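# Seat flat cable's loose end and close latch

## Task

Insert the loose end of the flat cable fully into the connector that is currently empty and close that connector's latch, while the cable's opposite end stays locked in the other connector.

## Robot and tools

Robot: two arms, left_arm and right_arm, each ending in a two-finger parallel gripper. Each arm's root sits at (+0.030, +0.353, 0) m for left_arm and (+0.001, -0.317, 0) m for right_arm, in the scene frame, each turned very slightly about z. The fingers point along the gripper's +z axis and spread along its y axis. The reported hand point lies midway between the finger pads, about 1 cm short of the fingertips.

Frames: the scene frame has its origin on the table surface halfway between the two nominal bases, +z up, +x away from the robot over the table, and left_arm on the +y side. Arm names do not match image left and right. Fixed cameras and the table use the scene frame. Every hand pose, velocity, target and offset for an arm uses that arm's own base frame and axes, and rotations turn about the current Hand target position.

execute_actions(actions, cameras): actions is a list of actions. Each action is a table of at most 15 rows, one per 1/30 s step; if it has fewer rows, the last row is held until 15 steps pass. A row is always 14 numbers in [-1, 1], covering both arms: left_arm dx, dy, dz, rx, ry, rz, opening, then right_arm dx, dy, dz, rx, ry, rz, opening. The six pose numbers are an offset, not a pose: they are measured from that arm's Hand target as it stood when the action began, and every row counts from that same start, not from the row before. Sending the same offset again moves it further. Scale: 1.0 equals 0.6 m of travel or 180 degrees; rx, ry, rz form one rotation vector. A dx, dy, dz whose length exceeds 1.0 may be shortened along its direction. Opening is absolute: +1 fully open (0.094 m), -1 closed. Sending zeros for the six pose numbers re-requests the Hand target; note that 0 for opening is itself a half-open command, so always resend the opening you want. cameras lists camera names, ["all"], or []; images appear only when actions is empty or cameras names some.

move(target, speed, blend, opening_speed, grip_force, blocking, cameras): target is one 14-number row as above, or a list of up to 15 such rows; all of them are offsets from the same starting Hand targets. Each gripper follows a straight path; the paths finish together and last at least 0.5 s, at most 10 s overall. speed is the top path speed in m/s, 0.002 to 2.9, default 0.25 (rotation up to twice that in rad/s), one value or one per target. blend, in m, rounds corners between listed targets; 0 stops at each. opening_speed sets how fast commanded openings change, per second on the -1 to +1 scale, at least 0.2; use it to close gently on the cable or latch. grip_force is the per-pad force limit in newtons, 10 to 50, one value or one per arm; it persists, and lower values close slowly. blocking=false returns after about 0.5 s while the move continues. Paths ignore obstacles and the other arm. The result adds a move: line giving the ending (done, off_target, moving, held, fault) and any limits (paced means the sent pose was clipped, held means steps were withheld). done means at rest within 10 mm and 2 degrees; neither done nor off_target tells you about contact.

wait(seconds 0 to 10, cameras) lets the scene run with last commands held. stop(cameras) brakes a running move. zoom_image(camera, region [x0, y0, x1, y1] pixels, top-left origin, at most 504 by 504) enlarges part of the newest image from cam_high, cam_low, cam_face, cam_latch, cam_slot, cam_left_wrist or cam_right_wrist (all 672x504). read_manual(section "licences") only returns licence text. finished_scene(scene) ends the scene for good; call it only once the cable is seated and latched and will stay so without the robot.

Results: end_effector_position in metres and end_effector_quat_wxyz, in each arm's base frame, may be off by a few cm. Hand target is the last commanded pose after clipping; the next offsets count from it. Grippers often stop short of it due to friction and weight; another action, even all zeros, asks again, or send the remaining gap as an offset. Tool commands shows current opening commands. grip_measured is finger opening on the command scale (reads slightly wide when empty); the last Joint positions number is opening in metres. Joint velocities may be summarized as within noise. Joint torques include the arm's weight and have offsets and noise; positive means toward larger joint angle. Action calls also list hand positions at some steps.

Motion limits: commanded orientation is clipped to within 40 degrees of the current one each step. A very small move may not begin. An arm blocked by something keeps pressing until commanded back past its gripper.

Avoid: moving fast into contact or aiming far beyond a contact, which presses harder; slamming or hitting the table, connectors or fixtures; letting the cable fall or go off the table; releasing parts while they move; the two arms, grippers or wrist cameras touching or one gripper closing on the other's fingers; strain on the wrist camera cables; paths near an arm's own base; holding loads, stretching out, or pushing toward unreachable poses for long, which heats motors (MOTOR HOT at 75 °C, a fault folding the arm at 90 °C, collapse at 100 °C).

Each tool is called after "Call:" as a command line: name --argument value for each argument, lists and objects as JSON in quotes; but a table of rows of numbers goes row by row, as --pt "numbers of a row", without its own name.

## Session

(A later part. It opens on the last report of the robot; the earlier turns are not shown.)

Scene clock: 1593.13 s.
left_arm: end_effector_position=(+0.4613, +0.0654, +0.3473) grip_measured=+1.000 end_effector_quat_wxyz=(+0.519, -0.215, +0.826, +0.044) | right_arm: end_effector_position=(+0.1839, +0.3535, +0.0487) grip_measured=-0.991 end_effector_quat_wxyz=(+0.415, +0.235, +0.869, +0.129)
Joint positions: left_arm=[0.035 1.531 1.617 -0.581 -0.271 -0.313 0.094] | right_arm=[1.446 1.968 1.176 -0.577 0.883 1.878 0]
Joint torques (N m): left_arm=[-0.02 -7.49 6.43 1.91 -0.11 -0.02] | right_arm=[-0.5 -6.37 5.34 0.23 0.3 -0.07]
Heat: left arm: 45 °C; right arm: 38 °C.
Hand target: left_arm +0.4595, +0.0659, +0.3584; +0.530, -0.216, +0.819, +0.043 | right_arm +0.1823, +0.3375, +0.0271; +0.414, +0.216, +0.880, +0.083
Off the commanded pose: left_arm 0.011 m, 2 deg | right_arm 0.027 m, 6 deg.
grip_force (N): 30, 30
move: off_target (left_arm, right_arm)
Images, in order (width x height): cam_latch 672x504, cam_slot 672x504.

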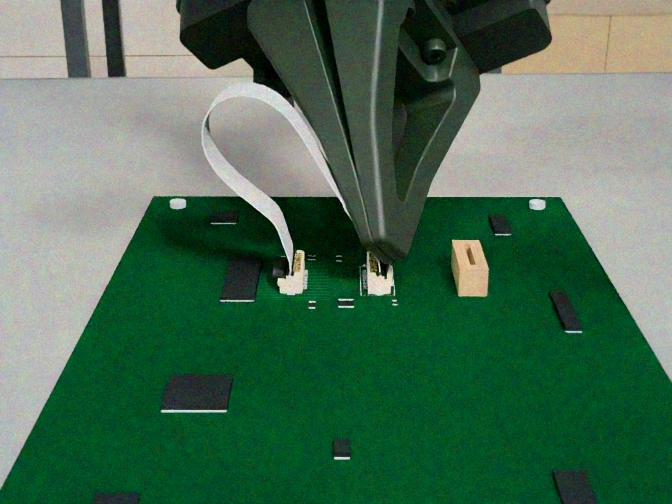

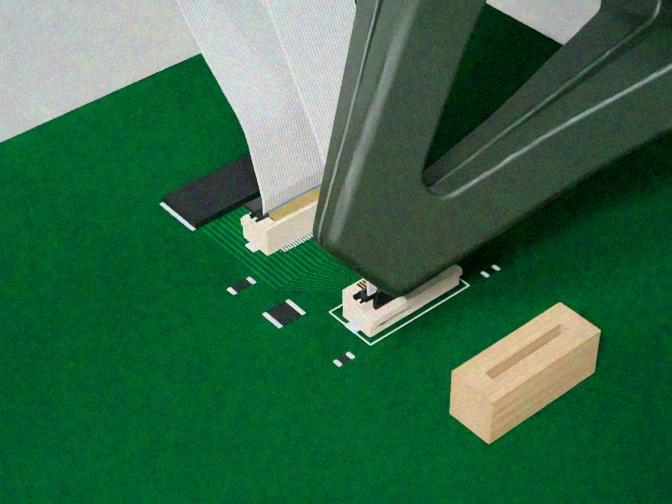

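Call:
move --target '[0,0,0,0,0,0,1, 0,0.009,0,0.011,0,0,-1]' --speed 0.05 --cameras '["cam_latch","cam_slot"]'

Call:
zoom_image --camera "cam_latch" --region '[350, 220, 420, 290]'

Call:
zoom_image --camera "cam_slot" --region '[345, 260, 420, 320]'

Scene clock: 1610.00 s.
left_arm: end_effector_position=(+0.4613, +0.0654, +0.3473) grip_measured=+1.000 end_effector_quat_wxyz=(+0.519, -0.215, +0.826, +0.044) | right_arm: end_effector_position=(+0.1841, +0.3553, +0.0483) grip_measured=-0.991 end_effector_quat_wxyz=(+0.415, +0.237, +0.869, +0.133)
Joint positions: left_arm=[0.035 1.531 1.617 -0.581 -0.271 -0.313 0.094] | right_arm=[1.446 1.971 1.176 -0.567 0.883 1.878 0]
Joint torques (N m): left_arm=[-0.01 -7.49 6.43 1.9 -0.12 -0.01] | right_arm=[-0.39 -6.8 4.89 0.55 0.23 -0.04]
Heat: left arm: 45 °C; right arm: 37 °C.
Hand target: left_arm +0.4595, +0.0659, +0.3584; +0.530, -0.216, +0.819, +0.043 | right_arm +0.1822, +0.3429, +0.0271; +0.410, +0.223, +0.879, +0.098
Off the commanded pose: left_arm 0.011 m, 2 deg | right_arm 0.025 m, 4 deg.
grip_force (N): 30, 30
move: off_target (left_arm, right_arm)
Images, in order (width x height): cam_latch 672x504, cam_slot 672x504.

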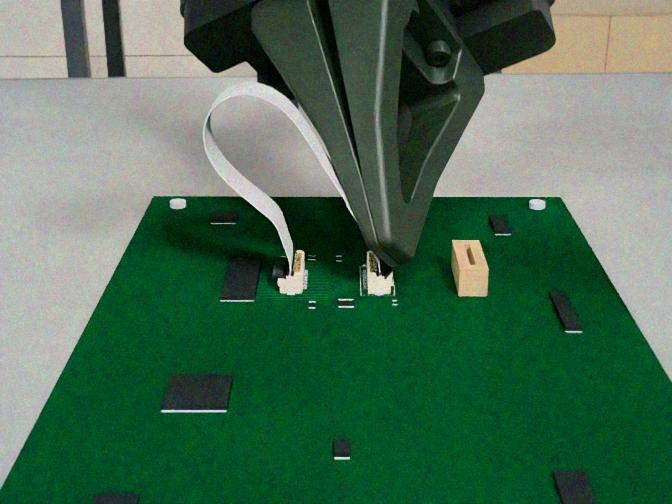

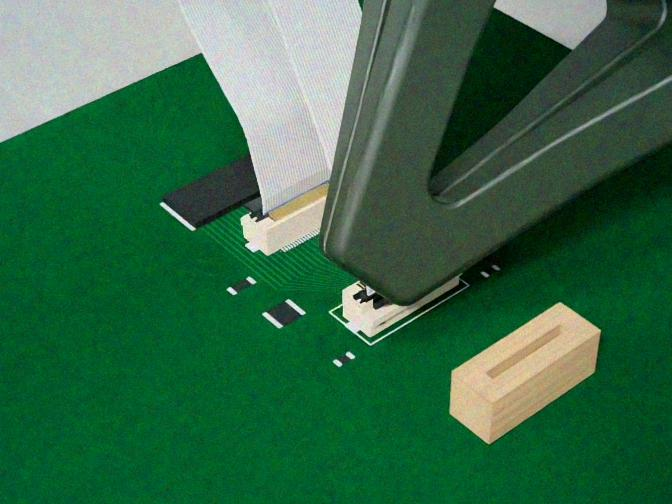

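Scaled by 7.200 from the camera's 672x504 image, which has a finer 960x720 frame.

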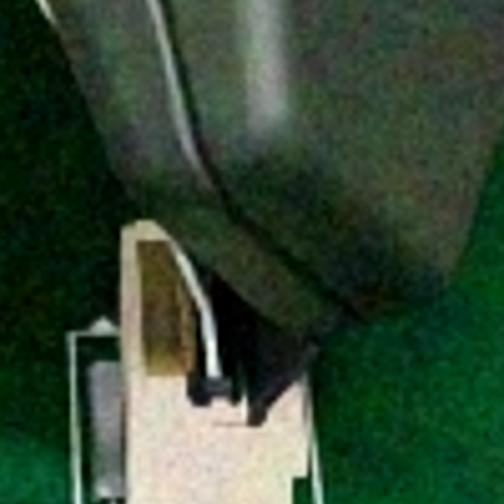

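Scaled by 6.720 from the camera's 672x504 image, which has a finer 960x720 frame.

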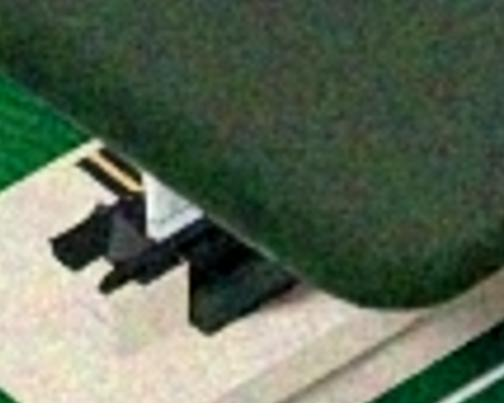

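Call:
move --target '[0,0,0,0,0,0,1, 0,0,-0.006,0,0,0,-1]' --speed 0.05 --cameras '["cam_latch","cam_slot"]'

Call:
zoom_image --camera "cam_latch" --region '[350, 220, 420, 290]'

Call:
zoom_image --camera "cam_slot" --region '[345, 260, 420, 320]'

Scene clock: 1618.10 s.
left_arm: end_effector_position=(+0.4613, +0.0654, +0.3473) grip_measured=+1.000 end_effector_quat_wxyz=(+0.519, -0.215, +0.826, +0.044) | right_arm: end_effector_position=(+0.1843, +0.3565, +0.0458) grip_measured=-0.991 end_effector_quat_wxyz=(+0.415, +0.237, +0.868, +0.134)
Joint positions: left_arm=[0.035 1.531 1.617 -0.581 -0.271 -0.313 0.094] | right_arm=[1.446 1.979 1.176 -0.556 0.884 1.878 0]
Joint torques (N m): left_arm=[-0.01 -7.47 6.43 1.9 -0.11 -0.02] | right_arm=[-0.4 -6.69 4.33 0.53 0.24 -0.04]
Heat: left arm: 45 °C; right arm: 37 °C.
Hand target: left_arm +0.4595, +0.0659, +0.3584; +0.530, -0.216, +0.819, +0.043 | right_arm +0.1822, +0.3429, +0.0236; +0.410, +0.223, +0.879, +0.098
Off the commanded pose: left_arm 0.011 m, 2 deg | right_arm 0.026 m, 5 deg.
grip_force (N): 30, 30
move: off_target (left_arm, right_arm)
Images, in order (width x height): cam_latch 672x504, cam_slot 672x504.

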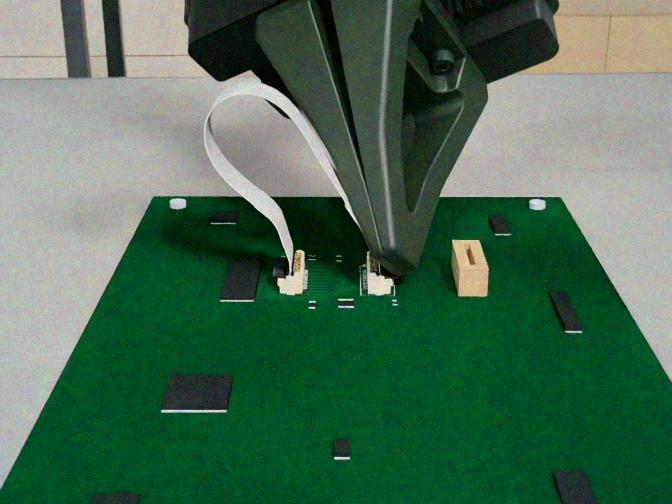

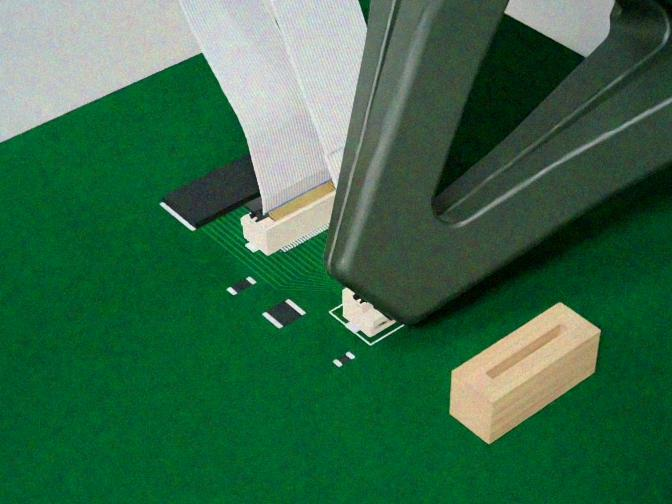

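Scaled by 7.200 from the camera's 672x504 image, which has a finer 960x720 frame.

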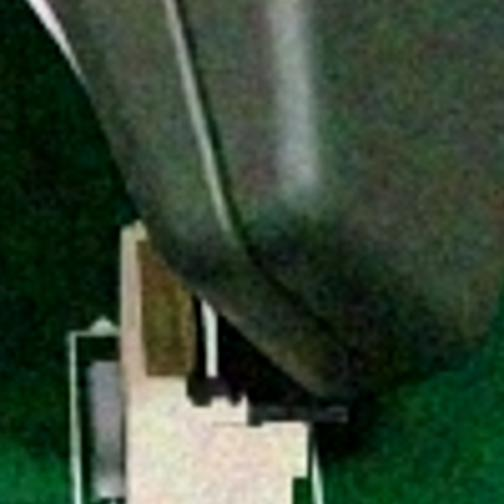

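Scaled by 6.720 from the camera's 672x504 image, which has a finer 960x720 frame.

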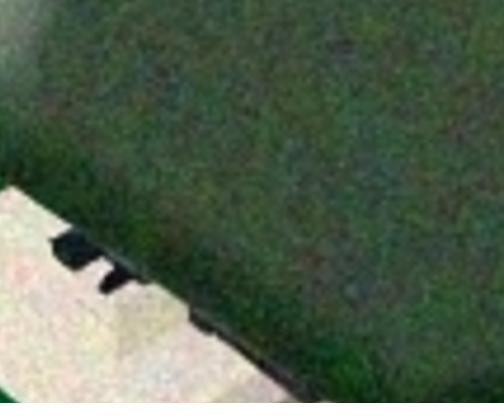

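Call:
move --target '[0,0,0,0,0,0,1, 0,0,-0.006,0,0,0,-1]' --speed 0.05 --cameras '["cam_latch","cam_slot"]'

Call:
zoom_image --camera "cam_latch" --region '[350, 220, 420, 290]'

Scene clock: 1625.30 s.
left_arm: end_effector_position=(+0.4613, +0.0654, +0.3473) grip_measured=+1.000 end_effector_quat_wxyz=(+0.519, -0.215, +0.826, +0.044) | right_arm: end_effector_position=(+0.1849, +0.3570, +0.0456) grip_measured=-0.991 end_effector_quat_wxyz=(+0.417, +0.237, +0.867, +0.135)
Joint positions: left_arm=[0.035 1.531 1.617 -0.581 -0.271 -0.313 0.094] | right_arm=[1.446 1.982 1.176 -0.552 0.888 1.878 0]
Joint torques (N m): left_arm=[-0.01 -7.47 6.43 1.9 -0.11 -0.02] | right_arm=[-0.55 -6.43 3.78 0.62 0.21 -0.03]
Heat: left arm: 45 °C; right arm: 37 °C.
Hand target: left_arm +0.4595, +0.0659, +0.3584; +0.530, -0.216, +0.819, +0.043 | right_arm +0.1823, +0.3430, +0.0200; +0.411, +0.223, +0.879, +0.098
Off the commanded pose: left_arm 0.011 m, 2 deg | right_arm 0.029 m, 5 deg.
grip_force (N): 30, 30
move: off_target (left_arm, right_arm)
Images, in order (width x height): cam_latch 672x504, cam_slot 672x504.

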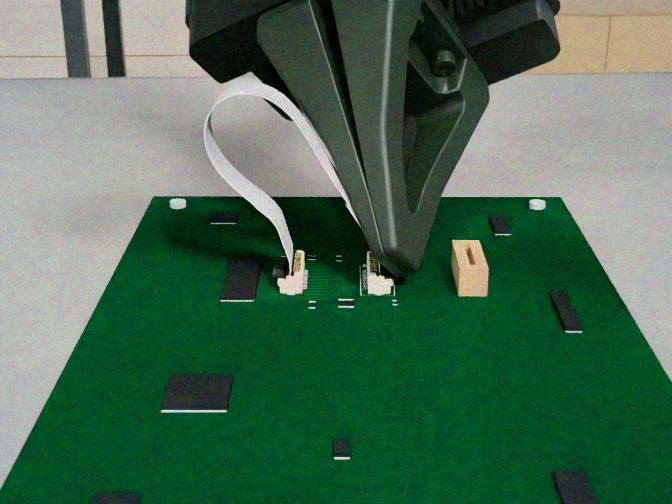

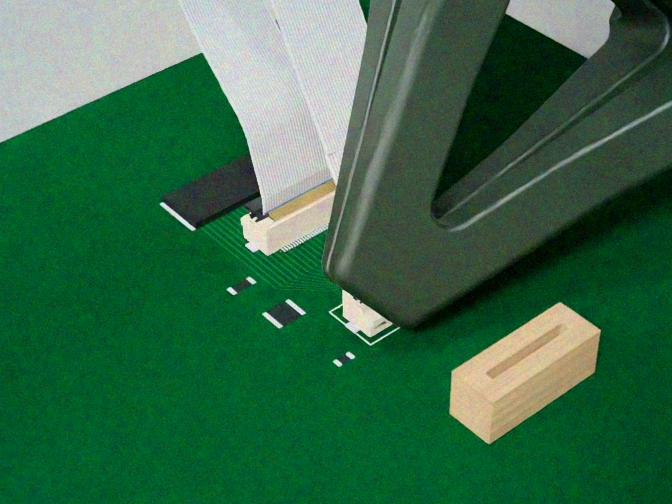

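Scaled by 7.200 from the camera's 672x504 image, which has a finer 960x720 frame.

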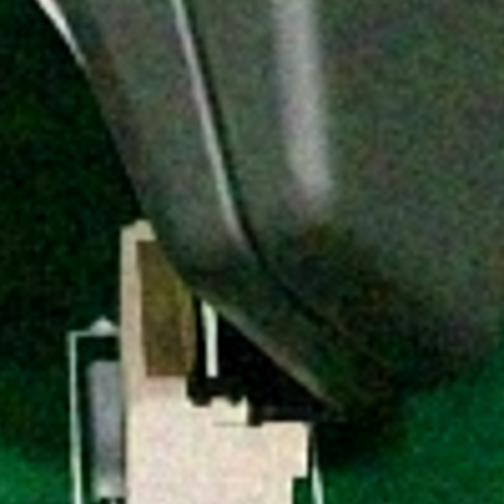

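Call:
move --target '[0,0,0,0,0,0,1, 0.004,0.022,0.066,0.018,0,0,-1]' --speed 0.06 --cameras '["cam_latch","cam_slot"]'

Call:
zoom_image --camera "cam_latch" --region '[350, 220, 420, 290]'

Call:
zoom_image --camera "cam_slot" --region '[330, 230, 480, 345]'

Scene clock: 1635.60 s.
left_arm: end_effector_position=(+0.4613, +0.0654, +0.3473) grip_measured=+1.000 end_effector_quat_wxyz=(+0.519, -0.215, +0.826, +0.044) | right_arm: end_effector_position=(+0.1823, +0.3561, +0.0471) grip_measured=-0.991 end_effector_quat_wxyz=(+0.404, +0.234, +0.876, +0.123)
Joint positions: left_arm=[0.035 1.531 1.617 -0.581 -0.271 -0.313 0.094] | right_arm=[1.442 1.976 1.199 -0.602 0.856 1.876 0]
Joint torques (N m): left_arm=[-0.02 -7.47 6.43 1.89 -0.11 -0.02] | right_arm=[-0.57 -11.96 8.88 0.31 0.39 -0.05]
Heat: left arm: 45 °C; right arm: 37 °C.
Hand target: left_arm +0.4595, +0.0659, +0.3584; +0.530, -0.216, +0.819, +0.043 | right_arm +0.1846, +0.3562, +0.0596; +0.404, +0.235, +0.876, +0.123
Off the commanded pose: left_arm 0.011 m, 2 deg | right_arm 0.013 m, 0 deg.
grip_force (N): 30, 30
move: off_target (left_arm, right_arm)
Images, in order (width x height): cam_latch 672x504, cam_slot 672x504.

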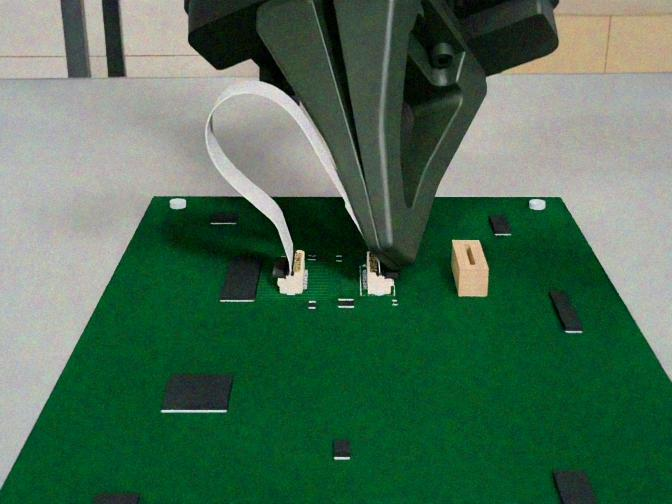

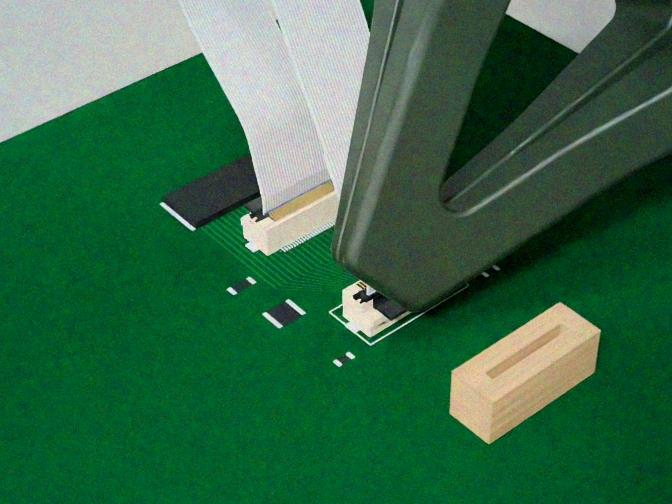

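Scaled by 7.200 from the camera's 672x504 image, which has a finer 960x720 frame.

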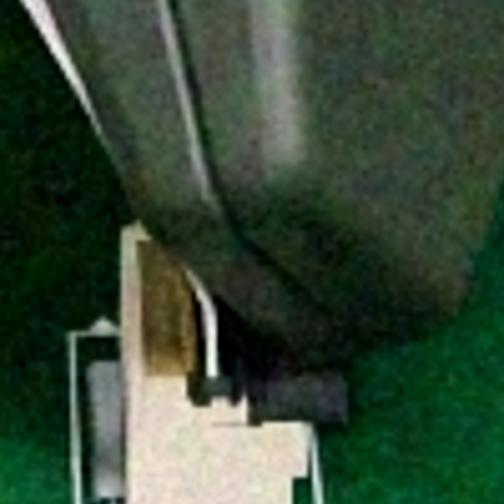

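Scaled by 3.360 from the camera's 672x504 image, which has a finer 960x720 frame.

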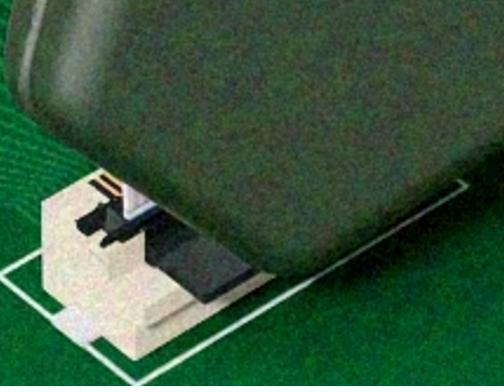

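Call:
move --pt "0 0 0 0 0 0 1 0 0.01 0.02 0 0 0 -1" --pt "0 0 0 0 0 0 1 0 0.055 0.045 0 0 0 -1" --pt "0 0 0 0 0 0 1 -0.10 0.065 0.10 0 0 0 -1" --speed 0.08 --blend '[0.006,0.01,0]' --cameras '["cam_latch","cam_slot","cam_high"]'

Call:
zoom_image --camera "cam_latch" --region '[270, 220, 410, 310]'

Call:
zoom_image --camera "cam_slot" --region '[330, 210, 480, 345]'

Call:
zoom_image --camera "cam_slot" --region '[345, 250, 405, 310]'

Scene clock: 1647.57 s.
left_arm: end_effector_position=(+0.4613, +0.0654, +0.3473) grip_measured=+1.000 end_effector_quat_wxyz=(+0.519, -0.215, +0.826, +0.044) | right_arm: end_effector_position=(+0.1233, +0.3925, +0.1191) grip_measured=-0.991 end_effector_quat_wxyz=(+0.392, +0.231, +0.881, +0.130)
Joint positions: left_arm=[0.035 1.531 1.617 -0.581 -0.271 -0.313 0.094] | right_arm=[1.6 2.017 1.582 -1.096 0.852 2.096 0]
Joint torques (N m): left_arm=[0.01 -7.49 6.43 1.9 -0.11 -0.02] | right_arm=[0.03 -8.53 9.92 0.21 0.56 0.05]
Heat: left arm: 45 °C; right arm: 38 °C.
Hand target: left_arm +0.4595, +0.0659, +0.3584; +0.530, -0.216, +0.819, +0.043 | right_arm +0.1246, +0.3952, +0.1196; +0.404, +0.235, +0.875, +0.123
Off the commanded pose: left_arm 0.011 m, 2 deg | right_arm 0.003 m, 2 deg.
joint sent to its limit (right arm) — joint 6 (wrist roll), upper limit. The joint targets still meet the commanded pose.
grip_force (N): 30, 30
move: off_target (left_arm)
Images, in order (width x height): cam_high 672x504, cam_latch 672x504, cam_slot 672x504.

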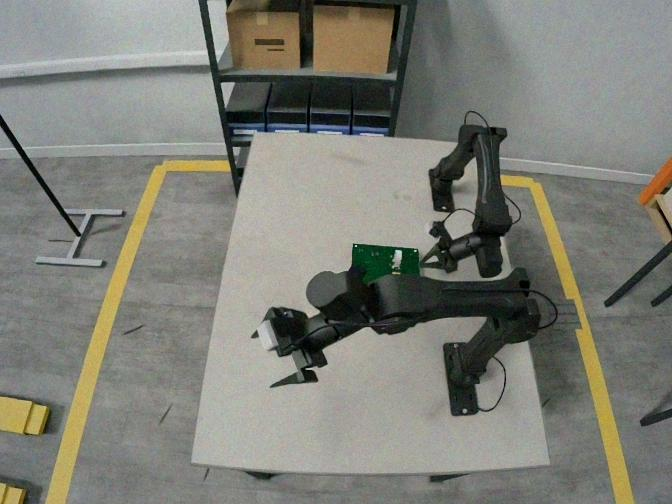

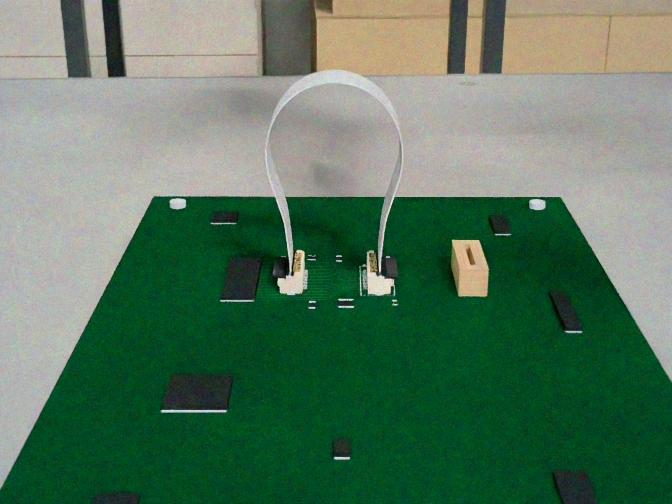

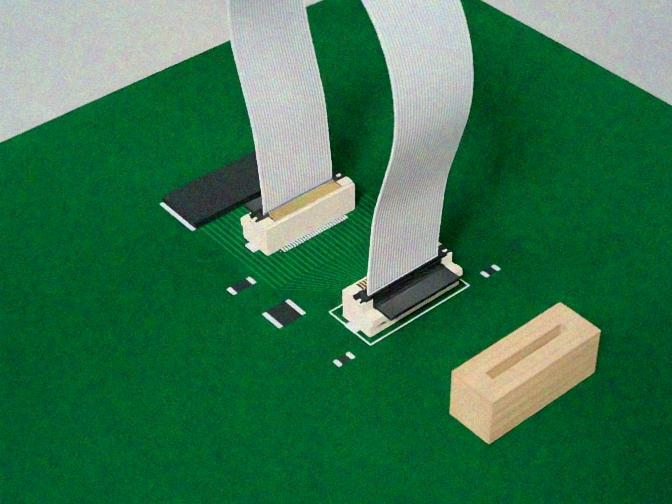

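Scaled by 3.600 from the camera's 672x504 image, which has a finer 960x720 frame.

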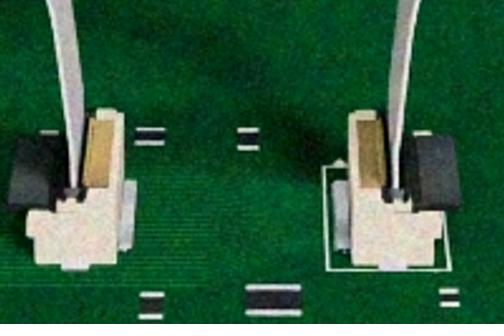

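Scaled by 3.360 from the camera's 672x504 image, which has a finer 960x720 frame.

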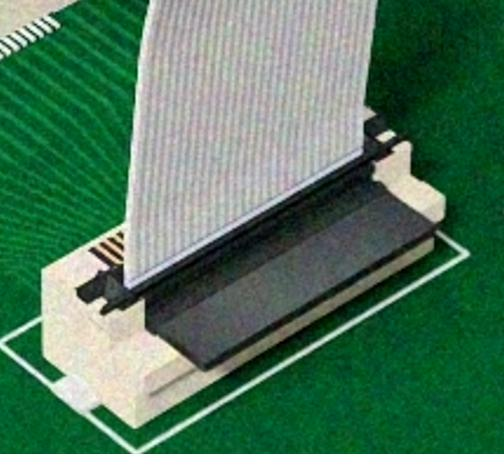

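Scaled by 8.400 from the camera's 672x504 image, which has a finer 960x720 frame.

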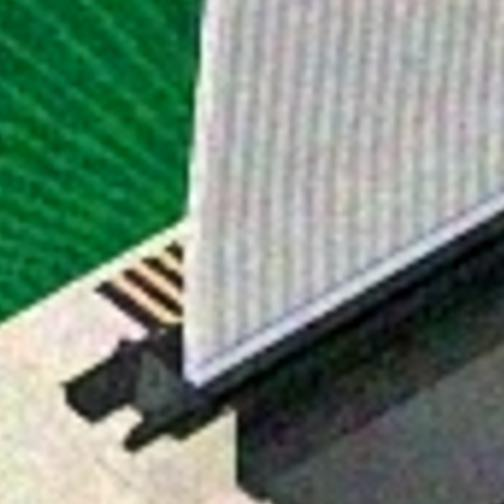

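Call:
zoom_image --camera "cam_slot" --region '[245, 165, 365, 255]'

Call:
zoom_image --camera "cam_slot" --region '[355, 230, 475, 320]'

Call:
zoom_image --camera "cam_latch" --region '[270, 240, 320, 300]'

Call:
zoom_image --camera "cam_latch" --region '[355, 240, 405, 300]'

Scaled by 4.200 from the camera's 672x504 image, which has a finer 960x720 frame.

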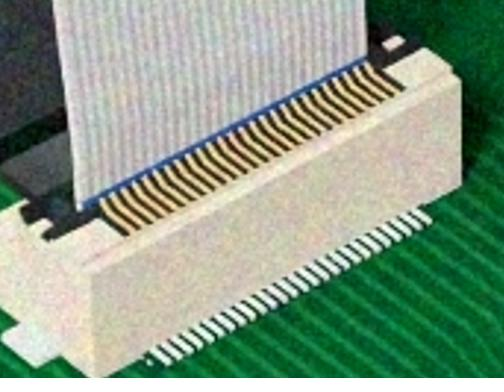

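Scaled by 4.200 from the camera's 672x504 image, which has a finer 960x720 frame.

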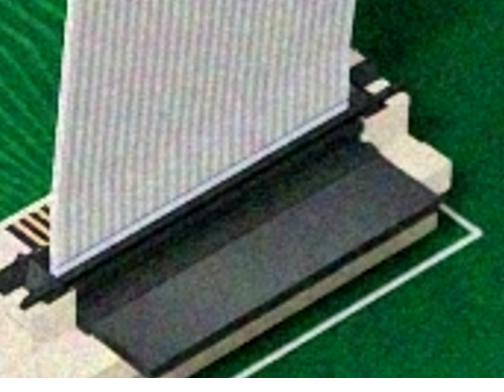

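Scaled by 8.400 from the camera's 672x504 image, which has a finer 960x720 frame.

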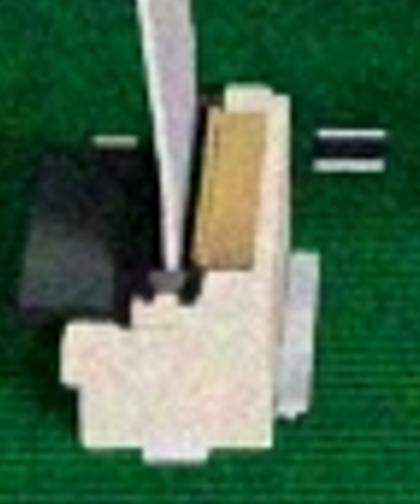

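Scaled by 8.400 from the camera's 672x504 image, which has a finer 960x720 frame.

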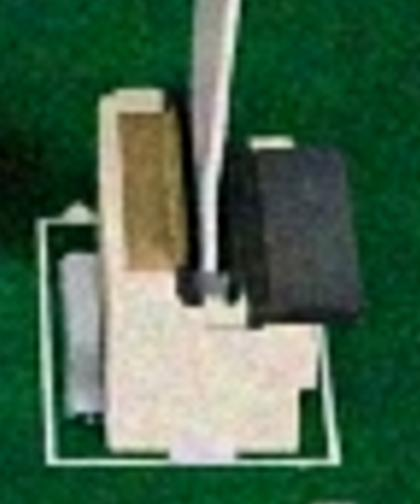

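Call:
finished_scene --scene 2

The scene is finished: the task was done.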